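# Seat the white test cartridge in the analyser's holder

## Task

Put the white test cartridge into the circular holder on top of the analyser and push it down until it latches fully home, without knocking the analyser over.

## Robot and tools

Robot: two arms, left_arm and right_arm, each ending in a parallel two-finger gripper with its own wrist camera. Other cameras: cam_head_left, cam_head_right, cam_left_wrist, cam_right_wrist, each 672x504. A loose part may sometimes get a short tug or push from outside. Anything that ends up off the table, or is set down off it, fails the task.

Scene frame: the origin is at table-top height, halfway between the two arms' nominal bases. +z is up, +x points out over the table, and left_arm sits on the +y side. The arm names do not match the image sides. Results report each gripper's end_effector_position in metres and end_effector_quat_wxyz in this frame. These readings can be off by a few centimetres, more at long reach. A BASES line, if one appears, gives the calibrated base positions.

Gripper frame: the fingers point along the gripper's +z and close along its y. The reported position is the point between the pads, about 1 cm short of the fingertips.

Command row (used by every moving tool): exactly 14 numbers, each in [-1, 1]. The first 7 are for left_arm and the last 7 for right_arm, always both, even if one arm stays still. Order per arm: dx, dy, dz, rx, ry, rz, opening.
- dx..rz are an offset, not a pose. They count from that arm's "Hand target" as it stood when the action or move began, and are expressed in that Hand target's own axes. 1.0 means 0.6 m for dx, dy, dz and 180 degrees for rotation. rx, ry, rz together form one rotation vector.
- opening is absolute: +1 is fully open (0.094 m), -1 is closed.
- Sending zeros for all six pose numbers re-commands the current Hand target. Sending the same offset again moves the arm further.

execute_actions(actions, cameras): actions is an empty list (look; returns every line and pictures), or a list with one item. With "rows" (1 to 15 rows) and "steps" (11 to 15, default 15), each row is applied for one 1/30 s step, and the last row repeats if rows run out. Every row counts from the Hand target at the start of the action, not from the previous row. The result is taken 11 steps before the action ends, and those steps run while you think. An item with only "steps" (up to 300) is a wait counted from the last result, including your reply time. Pictures come only with an empty list or when "cameras" names them (["all"], a list of names, or [] for none; an unknown name voids the call). A refused call sends nothing.

move(target, speed, blend, blocking, cameras): drives each gripper along a straight line to the pose given by one row, or through a list of up to 15 rows; every row counts from the same starting Hand targets. speed is the top speed in m/s, 0.002 to 0.5, default 0.25 (turn rate up to twice that in rad/s); it may be one number or one per target. blend (m) rounds corners between list targets. A move takes at least 0.5 s and is cut off at 10 s. New openings in later targets are applied only after the arms come to rest there. Paths do not avoid obstacles or the other arm. The result ends with a "move:" line: done, off_target, moving, held, fault, and which limits acted (paced = pose clipped, held = steps withheld). done or off_target says nothing about contact. blocking=false returns about 0.5 s after the start.

The goal must then hold without the robot.

Controller behaviour: each step, the commanded pose is clipped to within 100 mm and 20 degrees of the measured pose. Friction and weight can leave a gripper a centimetre or more off its target in free air. If it rests short, send the missing distance as a new offset. Elbows never fully straighten. Avoid paths near an arm's own base, since they can flip the shoulder posture; go round instead. A wrist near the waist axis can swing the whole arm.

Gripping: grip_measured uses the same scale as opening. When empty it reads up to about 1.6 mm wide. On a hard part under full squeeze it reads up to about 3 mm (0.064) below the part's width, more for small or round parts. Commanding about 0.05 below the contact reading (0.11 for small or round parts) means full force, roughly 50 to 64 N per pad. Close slowly on fragile items. To release, command well above grip_measured.

Result lines: Hand target (the base for the next offsets), joint positions (the last number per arm is the finger gap in m), joint torques (numbers 1 to 3 wrap at ±28 N m; they include the arm's weight), velocities (omitted or 'within noise' when still), temperatures, and grip_measured.

Heat: holding loads, stretched poses or pushing at an unreachable pose warms the motors. MOTOR HOT appears at 75 °C. At 90 °C the arm folds and idles for the rest of the scene, and at 100 °C it collapses.

Avoid: drops, releasing moving parts, fast impacts, very hard presses, any arm stop, and contact between the arms or grippers (the clearance check does not cover grippers). Press the cartridge in gently and keep the analyser upright.

Each tool is called after "Call:" as name(argument=value, ...) on one line, values as JSON.

## Session

Call:
execute_actions(actions=[], cameras=["all"])

Scene clock: 0.00 s of 4720.00 s.
left_arm: end_effector_position=(+0.1914, -0.0614, +0.2006) grip_measured=+1.000 end_effector_quat_wxyz=(+0.348, +0.558, +0.742, -0.131) | right_arm: end_effector_position=(+0.2569, -0.3382, +0.3103) grip_measured=+1.000 end_effector_quat_wxyz=(+0.635, +0.091, +0.740, +0.202)
Joint positions: left_arm=[-1.203 1.421 1.07 -0.465 -0.114 0.162 0.094] | right_arm=[-0.28 0.325 0.528 -0.329 -0.482 0.372 0.094]
Joint velocities: within noise
Joint torques (N m): no reading
Motor temperatures (°C): left_arm=[26 30 24 23 25 25 21] | right_arm=[24 30 30 30 25 20 22]
Heat: left arm: 30 °C; right arm: 30 °C.
Hand target: left_arm +0.1927, -0.0643, +0.2111; +0.360, +0.553, +0.739, -0.138 | right_arm +0.2556, -0.3376, +0.3201; +0.647, +0.084, +0.732, +0.199

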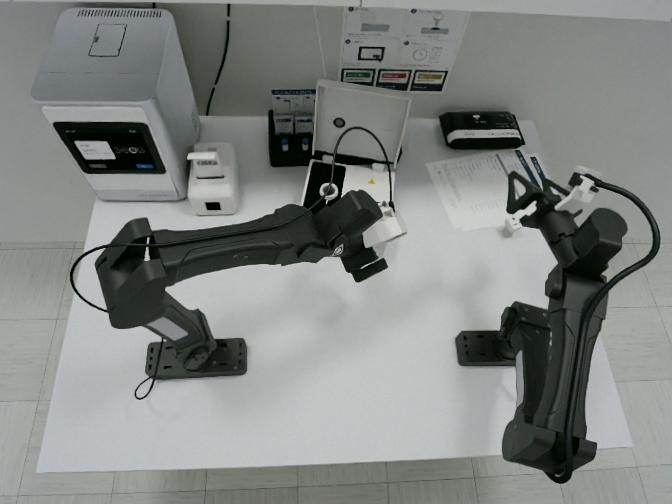

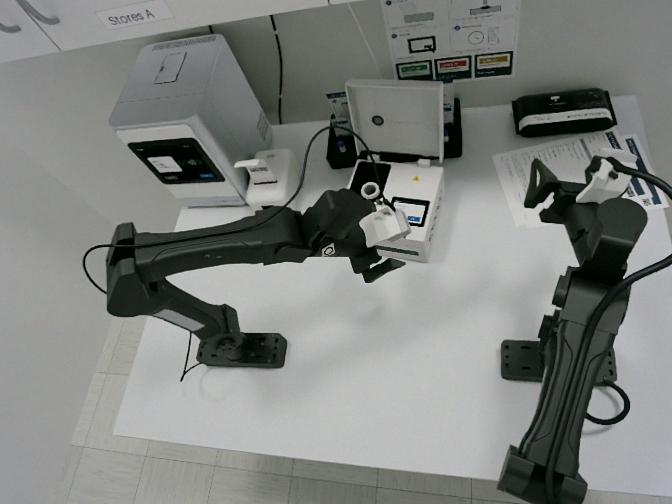

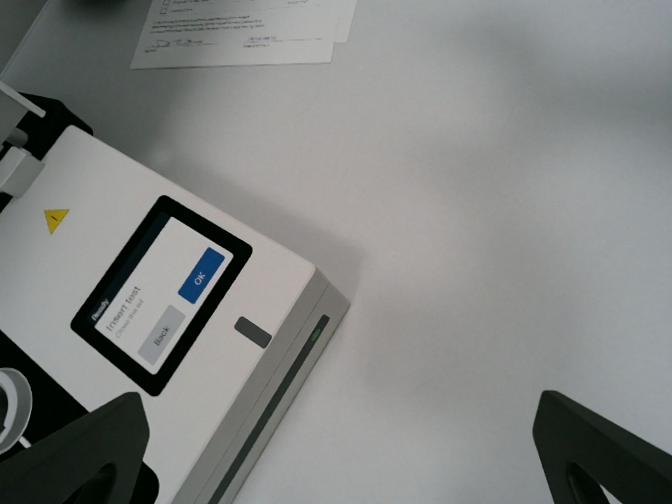

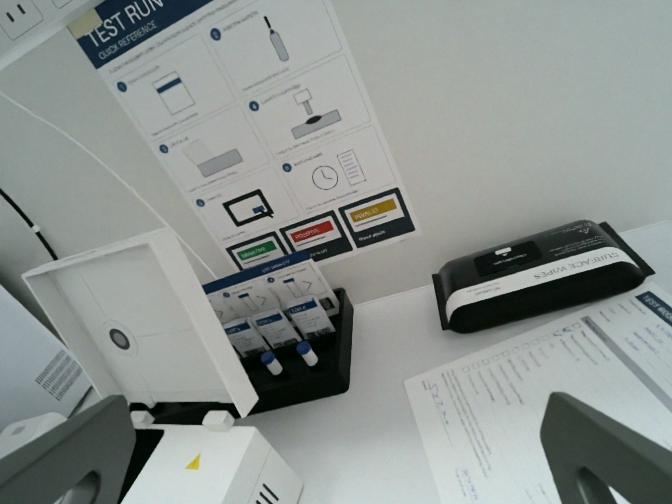

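Call:
zoom_image(camera="cam_head_left", region=[260, 70, 460, 220])

Call:
zoom_image(camera="cam_head_left", region=[440, 140, 640, 290])

Call:
zoom_image(camera="cam_head_right", region=[300, 70, 500, 280])

Call:
zoom_image(camera="cam_head_right", region=[472, 80, 672, 230])

Scaled by 2.520.

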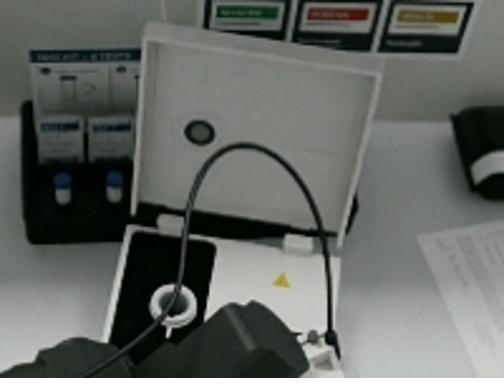

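Scaled by 2.520.

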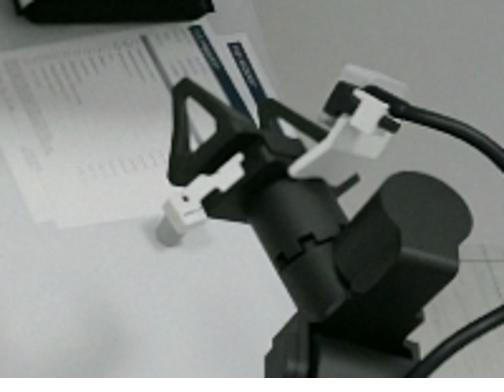

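Scaled by 2.400.

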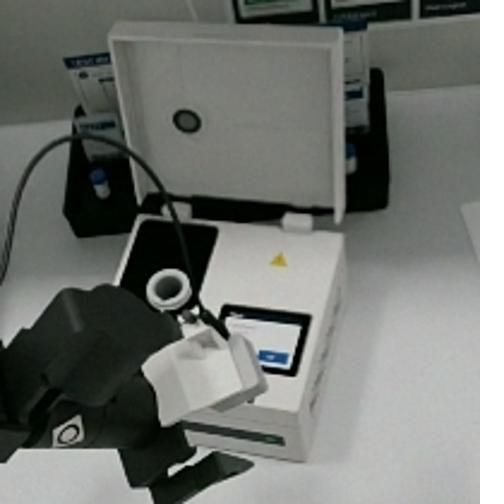

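Scaled by 2.520.

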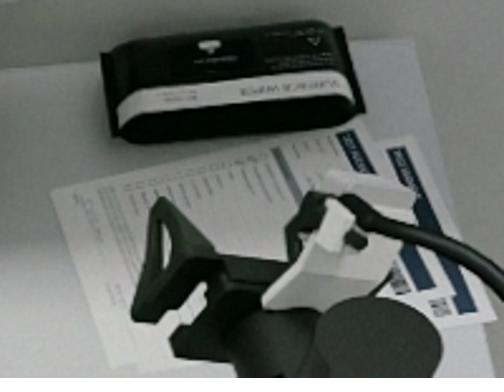

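Call:
zoom_image(camera="cam_left_wrist", region=[0, 80, 380, 504])

Call:
zoom_image(camera="cam_right_wrist", region=[0, 200, 380, 504])

Call:
zoom_image(camera="cam_right_wrist", region=[70, 0, 440, 280])

Scaled by 1.189.

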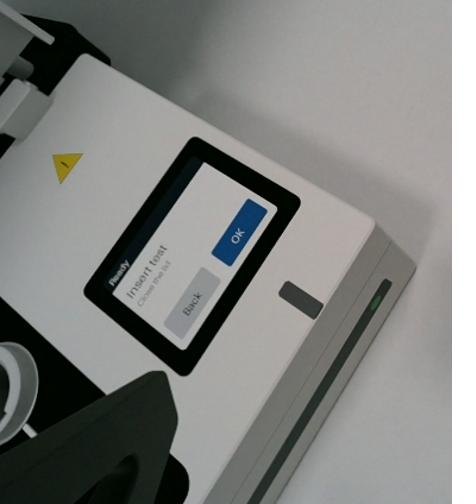

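Scaled by 1.326.

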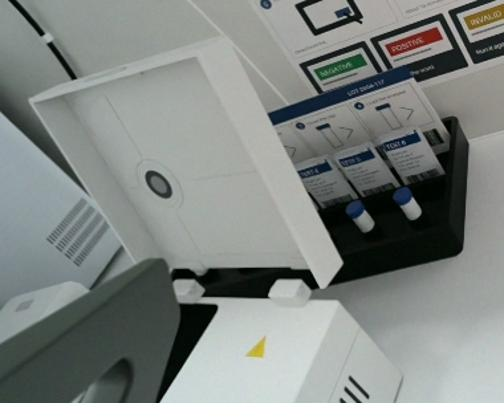

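Scaled by 1.362.

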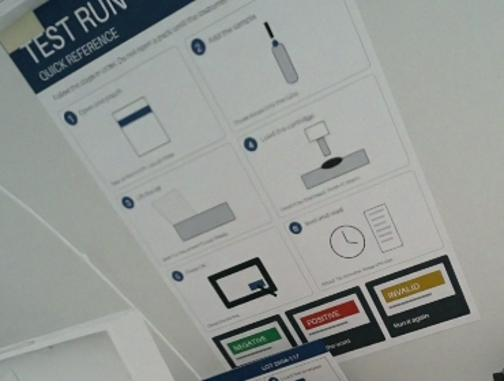

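Call:
move(target=[0,0,0,0,0,0,1, -0.0307,-0.008,-0.1006,0.139,0.453,-0.059,1], speed=0.25)

Scene clock: 9.13 s of 4720.00 s.
left_arm: end_effector_position=(+0.1914, -0.0614, +0.2006) grip_measured=+1.000 end_effector_quat_wxyz=(+0.348, +0.558, +0.742, -0.131) | right_arm: end_effector_position=(+0.2020, -0.3590, +0.3325) grip_measured=+1.000 end_effector_quat_wxyz=(+0.269, +0.006, +0.963, -0.006)
Joint positions: left_arm=[-1.203 1.421 1.07 -0.465 -0.114 0.162 0.094] | right_arm=[-0.04 0.995 1.534 -1.567 -0.016 -0.042 0.094]
Joint torques (N m): left_arm=[0.06 -6.49 7.38 1.41 -0.07 -0.05] | right_arm=[0.58 -0.96 5.22 0.94 0.07 -0.04]
Hand target: left_arm +0.1927, -0.0643, +0.2111; +0.360, +0.553, +0.739, -0.138 | right_arm +0.1999, -0.3600, +0.3401; +0.097, +0.002, +0.995, -0.002
Off the commanded pose: left_arm 0.011 m, 2 deg | right_arm 0.008 m, 31 deg; orientation clipped.
joint sent to its limit (right arm) — joint 4 (wrist pitch), lower limit.
Kept back: nothing.
move: off_target (left_arm, right_arm); limits=paced

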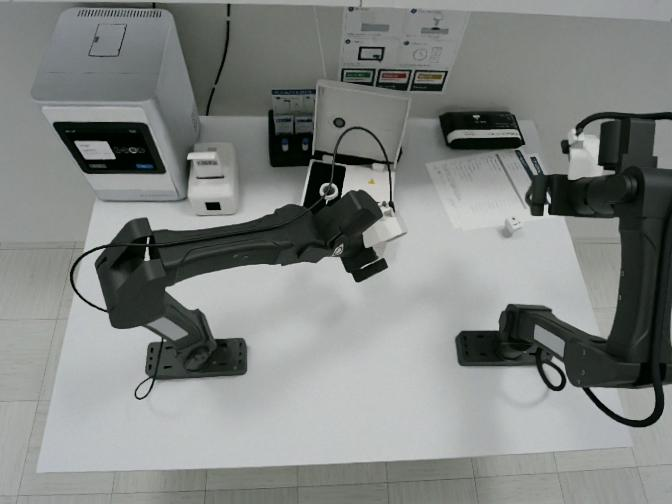

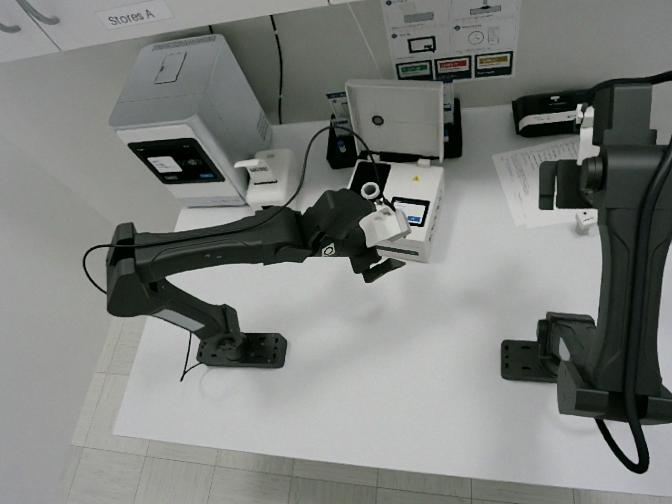

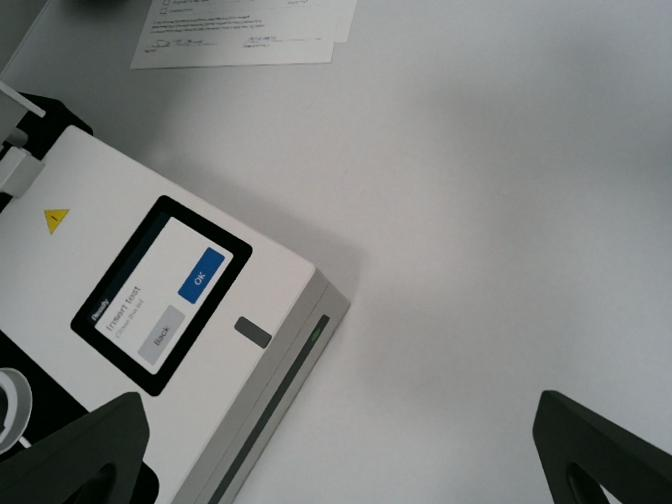

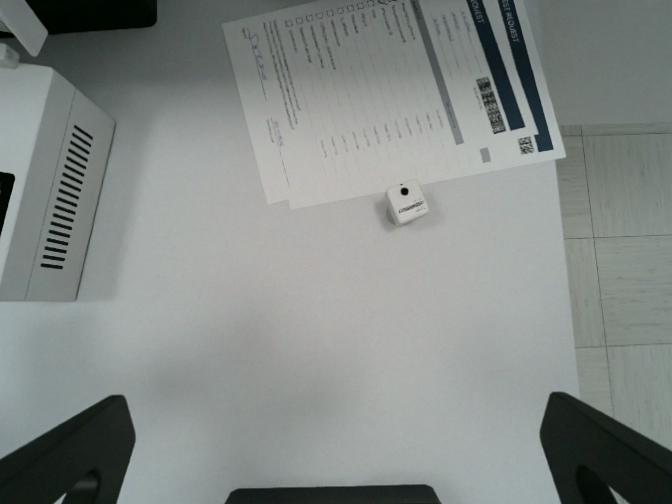

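Call:
zoom_image(camera="cam_right_wrist", region=[350, 150, 470, 250])

Call:
zoom_image(camera="cam_head_left", region=[470, 190, 550, 250])

Call:
zoom_image(camera="cam_head_right", region=[560, 190, 640, 250])

Scaled by 4.200.

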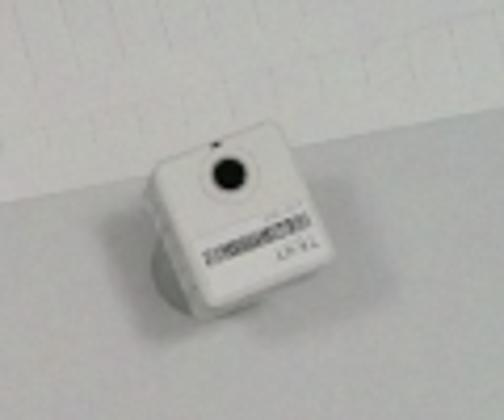

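Scaled by 6.300.

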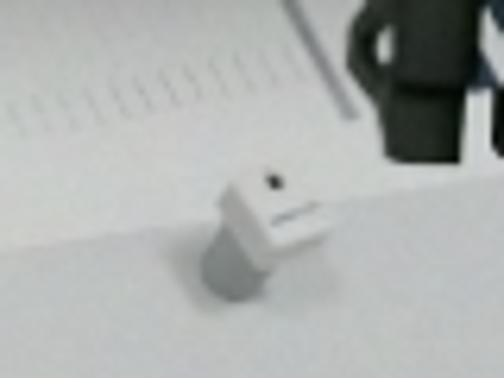

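Scaled by 6.300.

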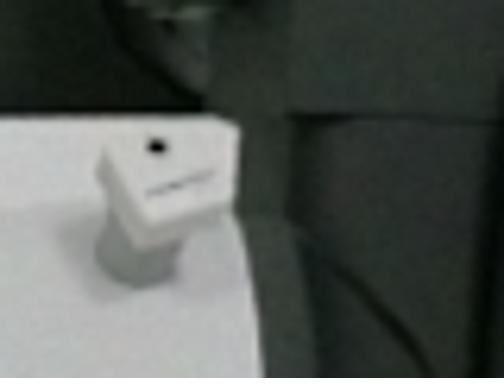

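Call:
zoom_image(camera="cam_head_left", region=[335, 0, 475, 100])

Call:
zoom_image(camera="cam_head_right", region=[375, 0, 530, 90])

Call:
zoom_image(camera="cam_left_wrist", region=[0, 340, 160, 504])

Call:
zoom_image(camera="cam_head_left", region=[300, 150, 360, 210])

Call:
zoom_image(camera="cam_head_right", region=[335, 150, 425, 230])

Scaled by 3.600.

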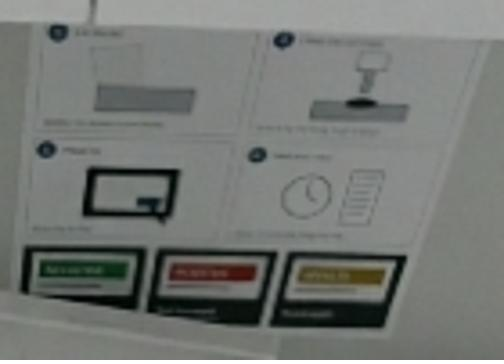

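Scaled by 3.252.

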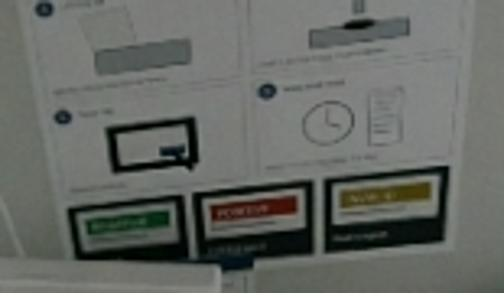

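Scaled by 3.073.

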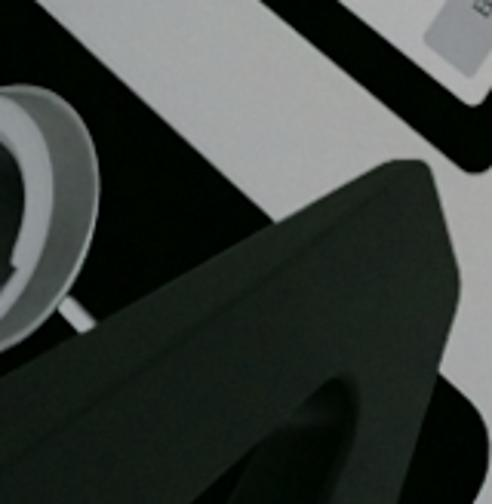

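Scaled by 8.400.

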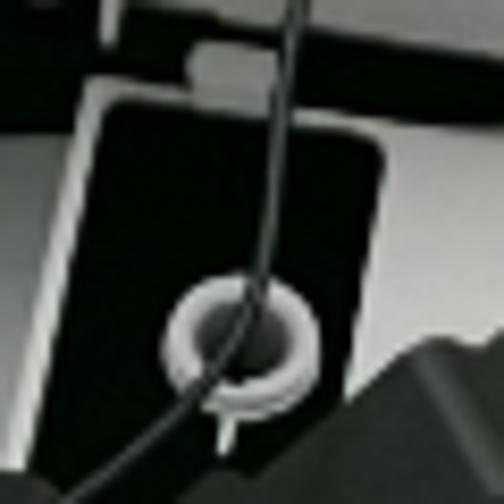

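Scaled by 5.600.

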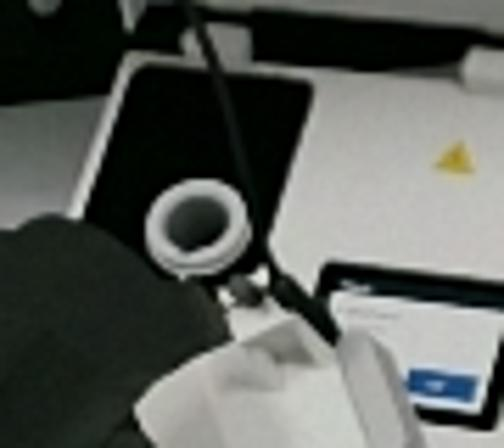

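Call:
move(target=[0.1163,0.001,-0.3712,-0.1342,0.014,-0.2155,1, -0.0695,-0.0167,0.2514,-0.0013,0.0618,-0.0013,1], speed=0.25)

Scene clock: 19.73 s of 4720.00 s.
left_arm: end_effector_position=(+0.0975, +0.1169, +0.3093) grip_measured=+1.000 end_effector_quat_wxyz=(+0.363, +0.226, +0.896, -0.118) | right_arm: end_effector_position=(+0.2667, -0.3677, +0.2018) grip_measured=+1.000 end_effector_quat_wxyz=(-0.004, +0.002, +1.000, +0.004)
Joint positions: left_arm=[-1.824 1.014 1.317 -1.554 -0.729 -1.177 0.094] | right_arm=[-0.053 1.504 1.424 -1.499 -0.008 -0.07 0.094]
Joint torques (N m): left_arm=[-0.08 -1.14 7.1 0.62 -0.64 -0.13] | right_arm=[-0.55 -5.52 4.29 0.16 0.08 -0.11]
Hand target: left_arm +0.0998, +0.1201, +0.3200; +0.383, +0.195, +0.899, -0.083 | right_arm +0.2699, -0.3707, +0.2002; +0.000, +0.000, +1.000, +0.000
Off the commanded pose: left_arm 0.011 m, 6 deg | right_arm 0.005 m, 1 deg.
joint sent to its limit (left arm) — joint 4 (wrist pitch), lower limit.
Kept back: nothing.
move: off_target (left_arm)

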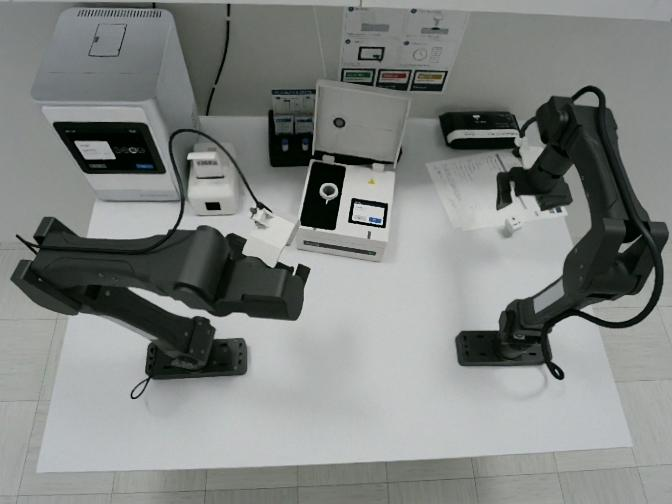

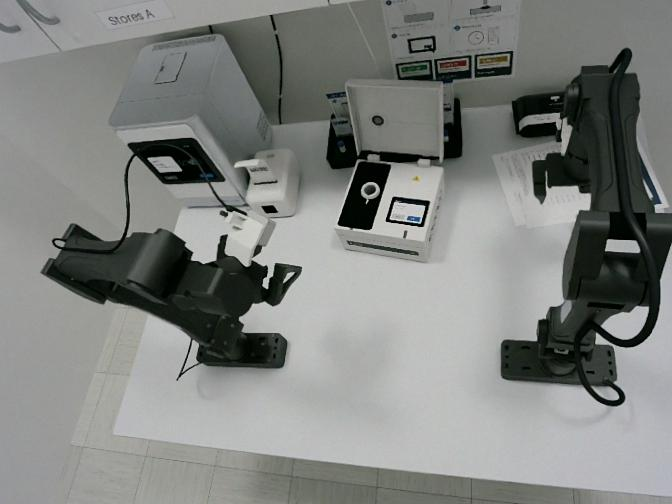

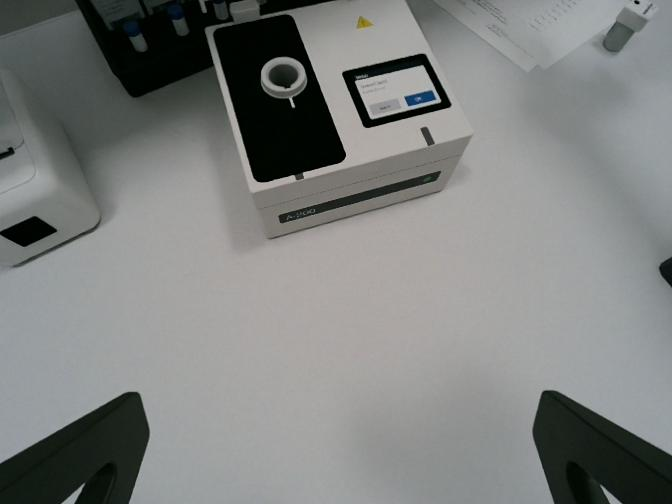

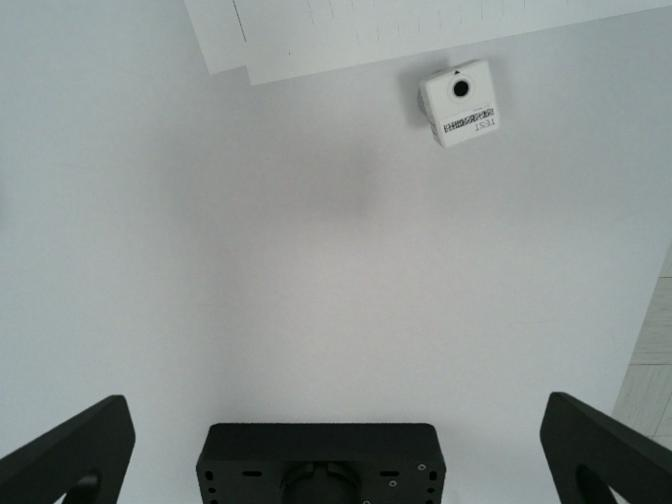

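Call:
zoom_image(camera="cam_left_wrist", region=[200, 0, 480, 200])

Call:
zoom_image(camera="cam_right_wrist", region=[400, 40, 520, 160])

Call:
zoom_image(camera="cam_left_wrist", region=[572, 0, 672, 70])

Call:
zoom_image(camera="cam_left_wrist", region=[240, 30, 340, 120])

Scaled by 1.800.

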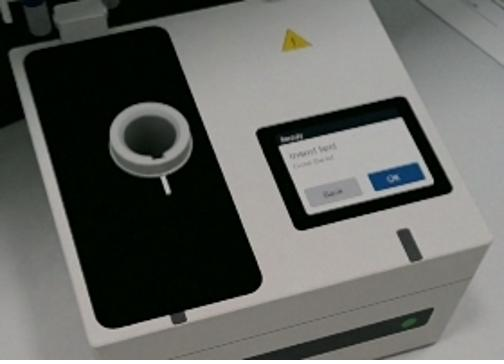

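Scaled by 4.200.

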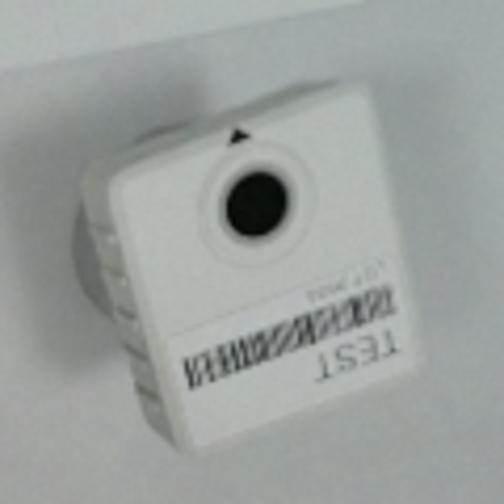

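Scaled by 5.040.

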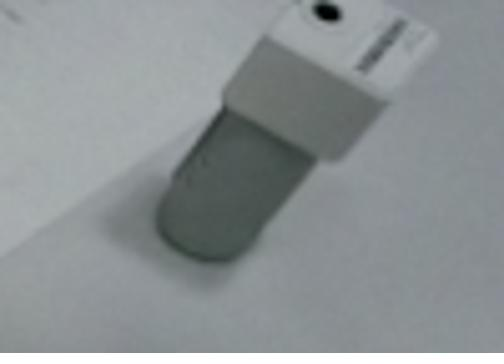

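Scaled by 5.040.

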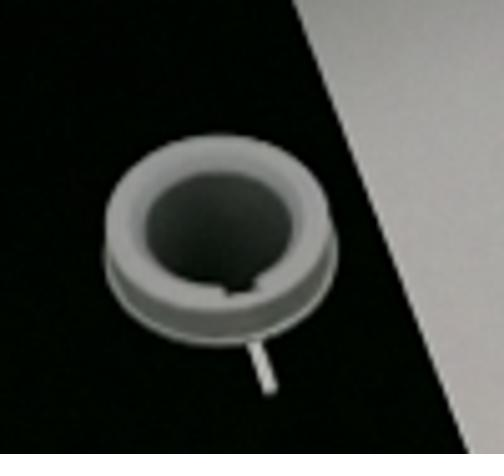

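Call:
move(target=[0,0,0,0,0,0,1, -0.05,-0.0583,0,0,0,0.4056,1], speed=0.25)

Scene clock: 33.47 s of 4720.00 s.
left_arm: end_effector_position=(+0.0976, +0.1174, +0.3091) grip_measured=+1.000 end_effector_quat_wxyz=(+0.363, +0.224, +0.897, -0.117) | right_arm: end_effector_position=(+0.2890, -0.4012, +0.1953) grip_measured=+1.000 end_effector_quat_wxyz=(-0.016, +0.588, +0.809, -0.003)
Joint positions: left_arm=[-1.824 1.014 1.317 -1.557 -0.729 -1.181 0.094] | right_arm=[-0.169 1.622 1.515 -1.496 -0.008 1.068 0.094]
Joint torques (N m): left_arm=[-0.03 -1.14 7.12 0.62 -0.63 -0.11] | right_arm=[-0.38 -5.7 7.62 0.08 0.07 0.06]
Hand target: left_arm +0.0998, +0.1201, +0.3200; +0.383, +0.195, +0.899, -0.083 | right_arm +0.2999, -0.4057, +0.2003; +0.000, +0.595, +0.804, +0.000
Off the commanded pose: left_arm 0.011 m, 6 deg | right_arm 0.013 m, 2 deg.
joint sent to its limit (left arm) — joint 4 (wrist pitch), lower limit.
Kept back: nothing.
move: off_target (left_arm, right_arm)

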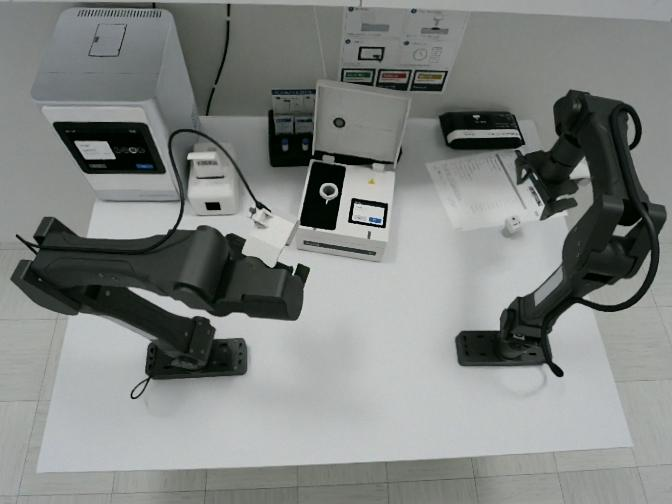

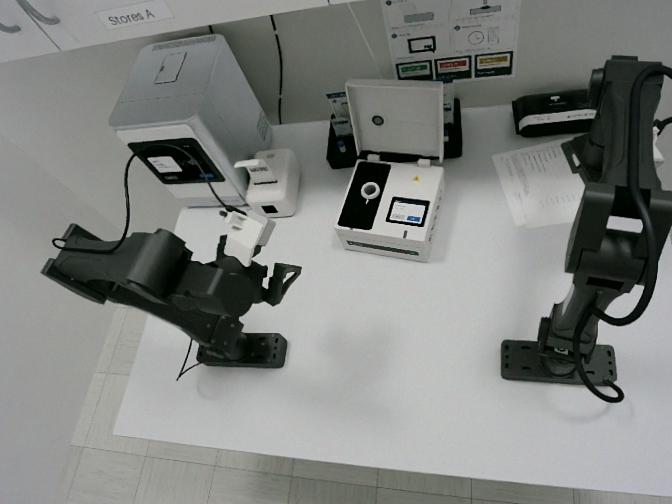

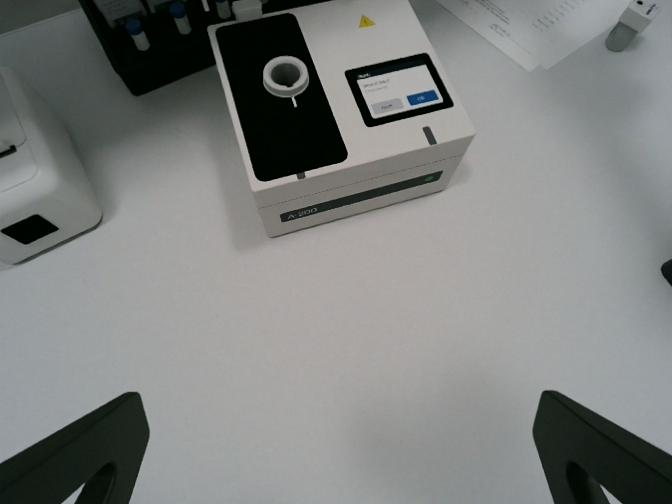

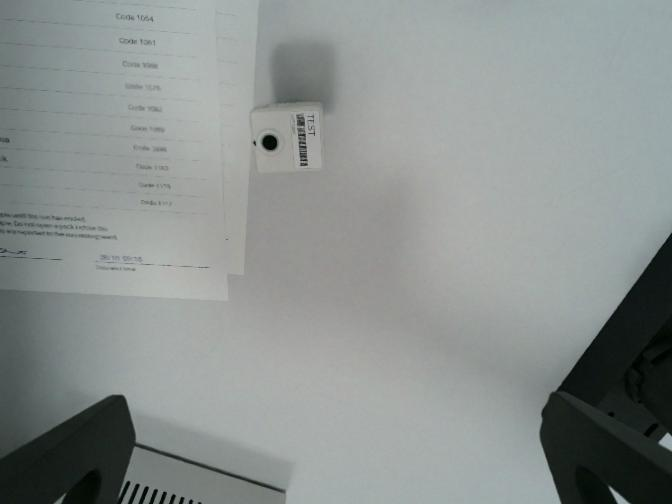

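Call:
zoom_image(camera="cam_right_wrist", region=[230, 80, 350, 190])

Scaled by 4.200.

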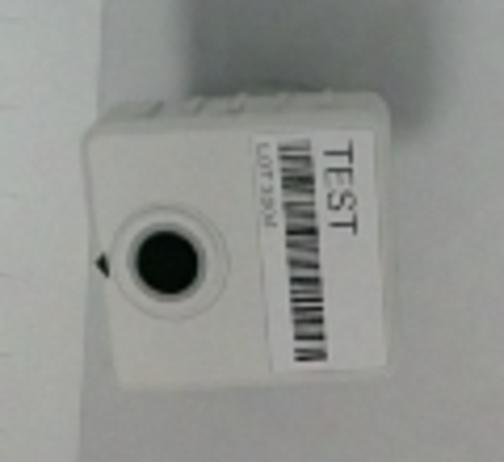

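Call:
move(target=[0,0,0,0,0,0,1, -0.0442,0.0198,0.1333,0,0,-0.0278,1], speed=0.2, cameras=["cam_head_left","cam_left_wrist","cam_right_wrist"])

Scene clock: 39.77 s of 4720.00 s.
left_arm: end_effector_position=(+0.0976, +0.1175, +0.3091) grip_measured=+1.000 end_effector_quat_wxyz=(+0.363, +0.224, +0.897, -0.117) | right_arm: end_effector_position=(+0.3191, -0.4246, +0.1252) grip_measured=+1.000 end_effector_quat_wxyz=(+0.000, +0.561, +0.828, +0.004)
Joint positions: left_arm=[-1.824 1.014 1.317 -1.557 -0.729 -1.181 0.094] | right_arm=[-0.225 1.72 1.345 -1.193 -0.008 0.948 0.094]
Joint torques (N m): left_arm=[-0.03 -1.14 7.1 0.62 -0.63 -0.12] | right_arm=[-0.4 -7.49 3.74 0.17 0.07 -0.13]
Hand target: left_arm +0.0998, +0.1201, +0.3200; +0.383, +0.195, +0.899, -0.083 | right_arm +0.3191, -0.4275, +0.1202; +0.000, +0.559, +0.829, +0.000
Off the commanded pose: left_arm 0.011 m, 6 deg | right_arm 0.006 m, 1 deg.
joint sent to its limit (left arm) — joint 4 (wrist pitch), lower limit.
Kept back: nothing.
move: off_target (left_arm)
Images, in order: cam_head_left, cam_left_wrist, cam_right_wrist.

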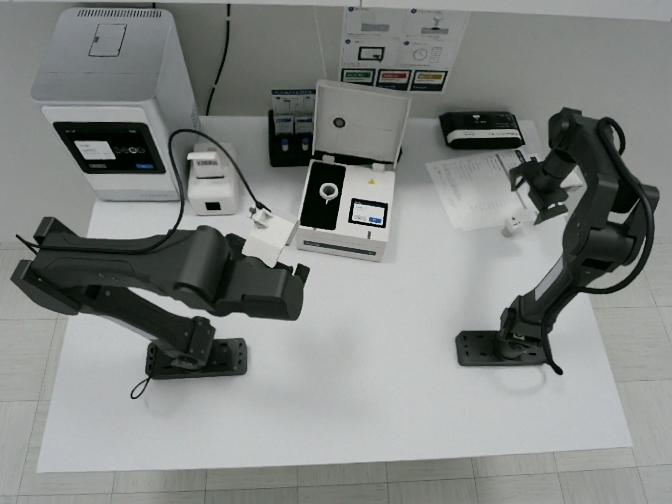

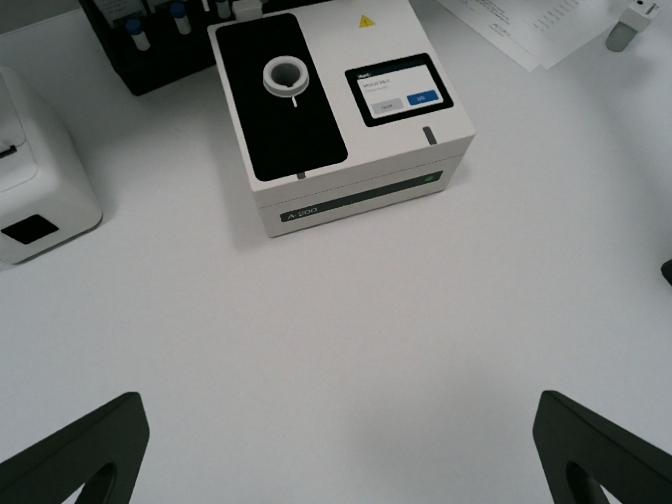

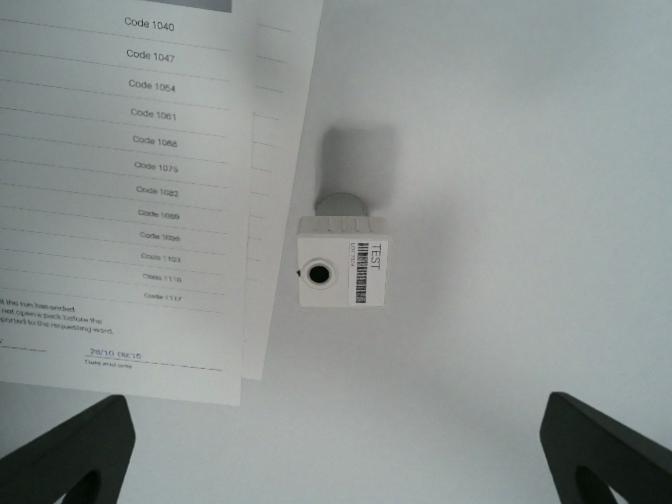

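Call:
zoom_image(camera="cam_right_wrist", region=[270, 170, 420, 320])

Call:
zoom_image(camera="cam_head_left", region=[480, 195, 560, 255])

Call:
zoom_image(camera="cam_left_wrist", region=[592, 0, 672, 60])

Scaled by 3.360.

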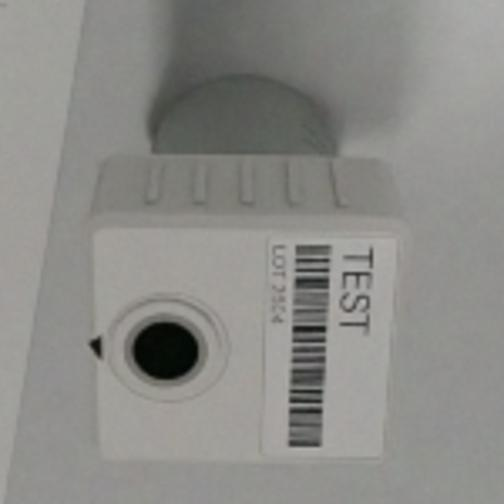

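Scaled by 6.300.

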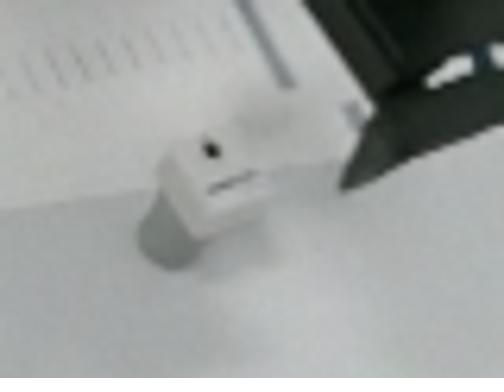

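Scaled by 6.300.

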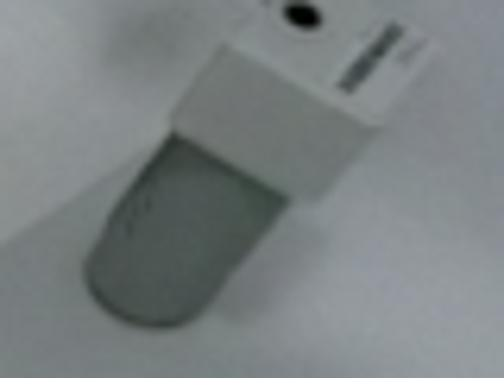

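Call:
move(target=[0,0,0,0.089,-0.061,0,1, -0.0058,-0.0034,0.075,0,0,0,1], speed=0.15, cameras=["cam_head_left","cam_left_wrist","cam_right_wrist"])

Scene clock: 47.87 s of 4720.00 s.
left_arm: end_effector_position=(+0.0971, +0.1194, +0.3189) grip_measured=+1.000 end_effector_quat_wxyz=(+0.425, +0.238, +0.844, -0.224) | right_arm: end_effector_position=(+0.3204, -0.4288, +0.0826) grip_measured=+1.000 end_effector_quat_wxyz=(+0.004, +0.561, +0.828, +0.006)
Joint positions: left_arm=[-1.962 0.792 1.135 -1.366 -0.889 -1.116 0.094] | right_arm=[-0.237 1.755 1.213 -1.017 -0.008 0.934 0.094]
Joint torques (N m): left_arm=[-0.28 0.46 4.12 1.08 -0.73 0.09] | right_arm=[-0.49 -7.08 3.52 0.19 0.08 -0.12]
Hand target: left_arm +0.0999, +0.1201, +0.3200; +0.437, +0.237, +0.838, -0.225 | right_arm +0.3186, -0.4315, +0.0752; +0.000, +0.559, +0.829, +0.000
Off the commanded pose: left_arm 0.003 m, 1 deg | right_arm 0.008 m, 1 deg.
Kept back: nothing.
move: done
Images, in order: cam_head_left, cam_left_wrist, cam_right_wrist.

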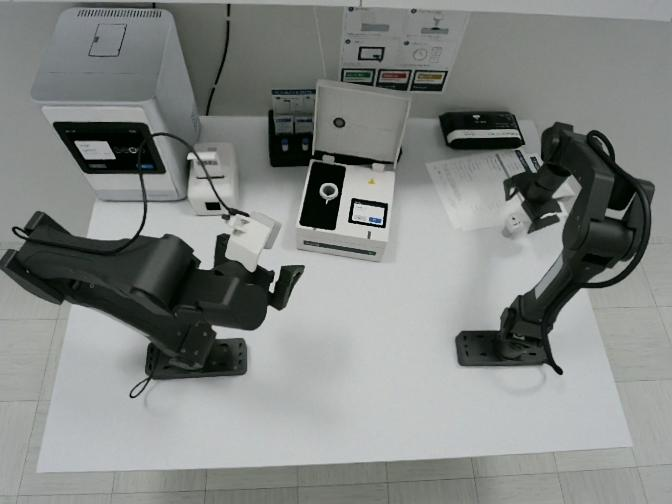

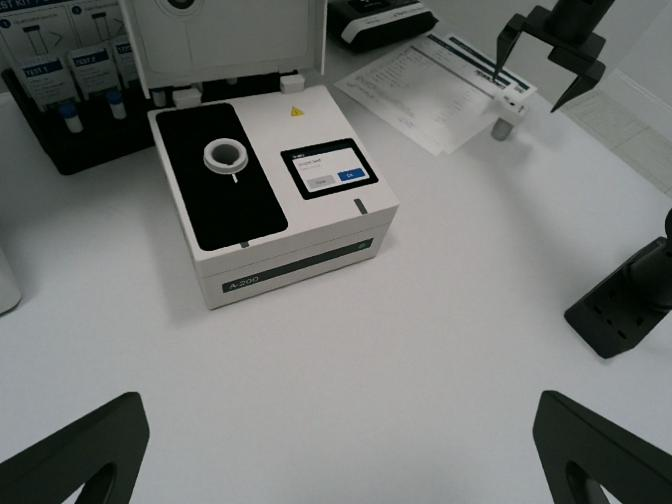

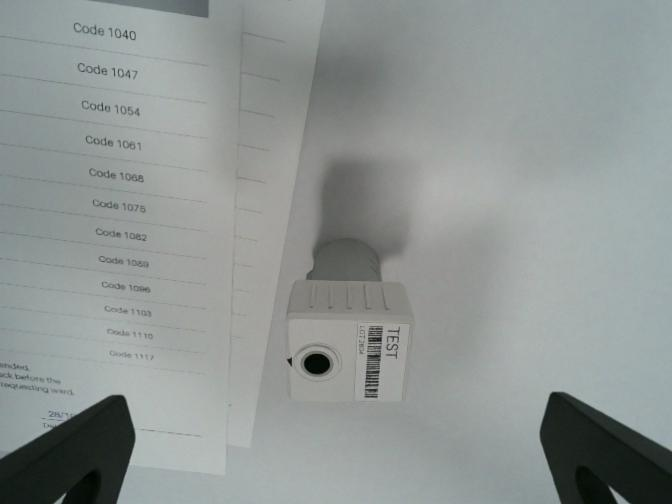

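Call:
zoom_image(camera="cam_left_wrist", region=[460, 0, 620, 160])

Call:
zoom_image(camera="cam_right_wrist", region=[250, 220, 450, 420])

Call:
zoom_image(camera="cam_left_wrist", region=[180, 110, 280, 210])

Scaled by 3.150.

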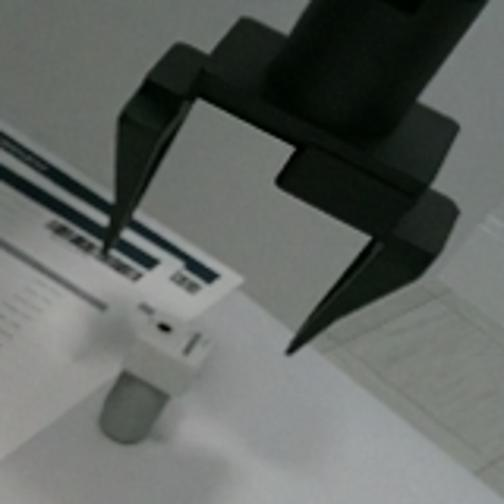

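Scaled by 2.520.

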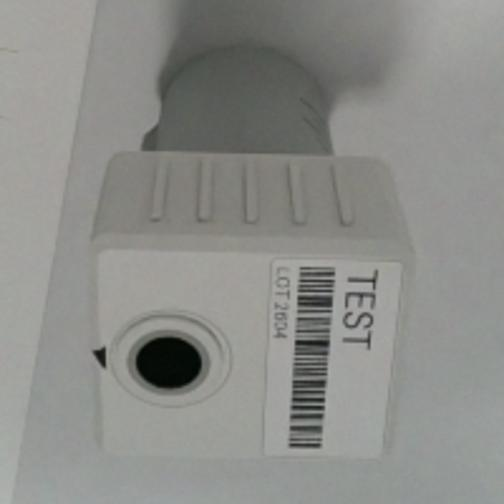

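Scaled by 5.040.

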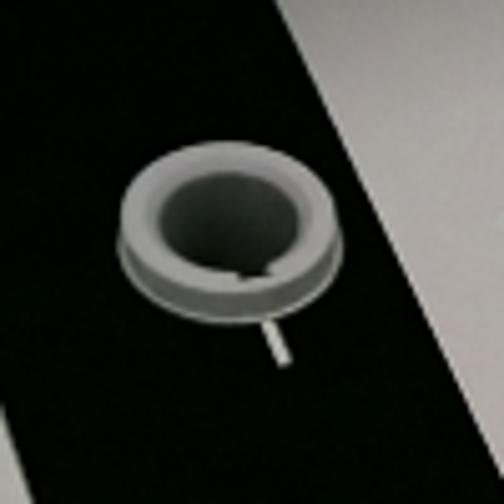

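Call:
zoom_image(camera="cam_left_wrist", region=[480, 70, 560, 150])

Scaled by 6.300.

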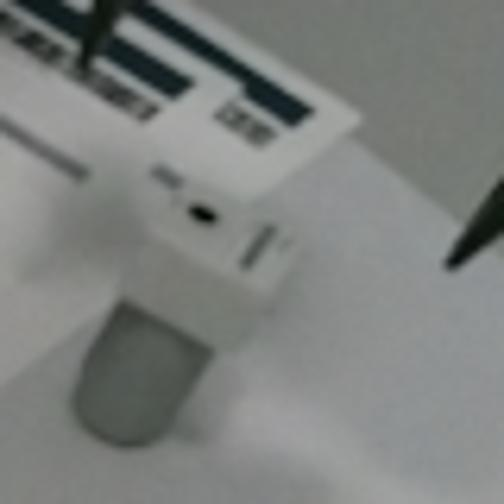

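Call:
move(target=[0,0,0,0,0,0,1, 0,0,0.0375,0,0,0,1], speed=0.1, cameras=["cam_head_left","cam_left_wrist","cam_right_wrist"])

Call:
zoom_image(camera="cam_left_wrist", region=[480, 70, 580, 170])

Call:
zoom_image(camera="cam_right_wrist", region=[100, 300, 580, 504])

Scene clock: 57.53 s of 4720.00 s.
left_arm: end_effector_position=(+0.0970, +0.1189, +0.3192) grip_measured=+1.000 end_effector_quat_wxyz=(+0.426, +0.238, +0.843, -0.225) | right_arm: end_effector_position=(+0.3208, -0.4289, +0.0601) grip_measured=+1.000 end_effector_quat_wxyz=(+0.004, +0.561, +0.828, +0.006)
Joint positions: left_arm=[-1.962 0.792 1.135 -1.363 -0.89 -1.113 0.094] | right_arm=[-0.237 1.786 1.156 -0.929 -0.008 0.933 0.094]
Joint torques (N m): left_arm=[-0.27 0.42 4.1 1.08 -0.7 0.09] | right_arm=[-0.5 -7.19 3.4 0.19 0.08 -0.11]
Hand target: left_arm +0.0999, +0.1201, +0.3200; +0.437, +0.237, +0.838, -0.225 | right_arm +0.3187, -0.4315, +0.0528; +0.000, +0.559, +0.829, +0.000
Off the commanded pose: left_arm 0.003 m, 1 deg | right_arm 0.008 m, 1 deg.
Kept back: nothing.
move: done
Images, in order: cam_head_left, cam_left_wrist, cam_right_wrist.

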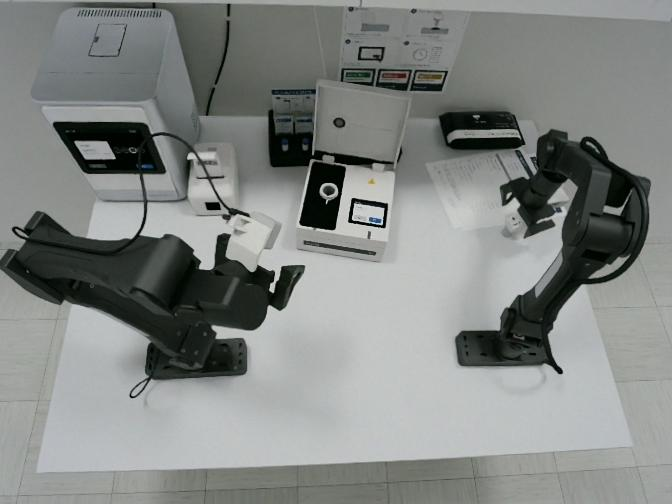

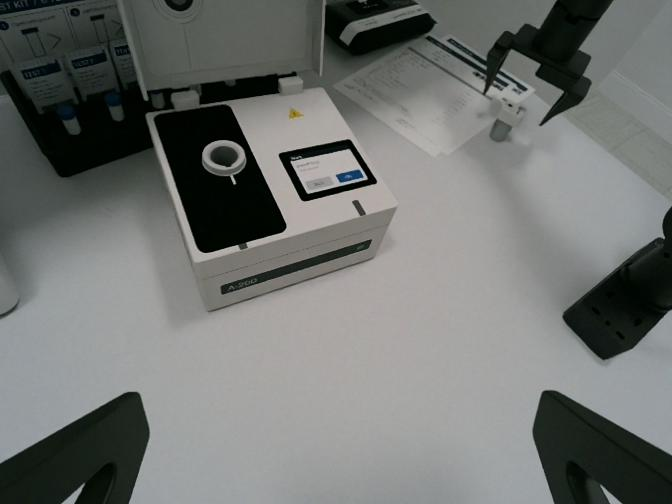

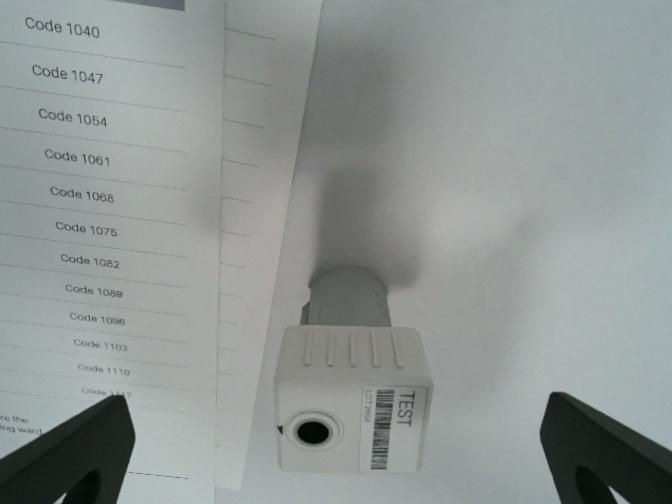

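Scaled by 5.040.

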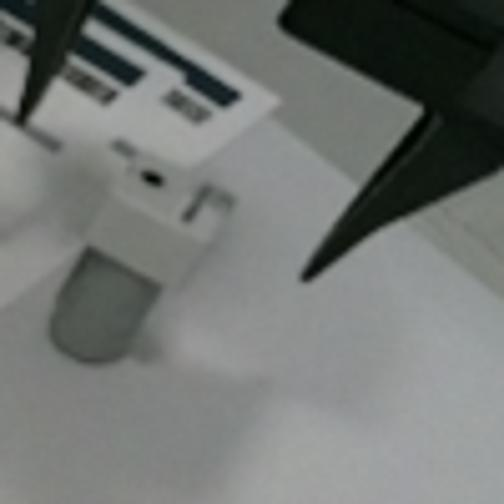

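Scaled by 1.050.

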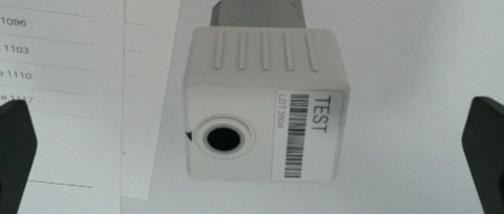

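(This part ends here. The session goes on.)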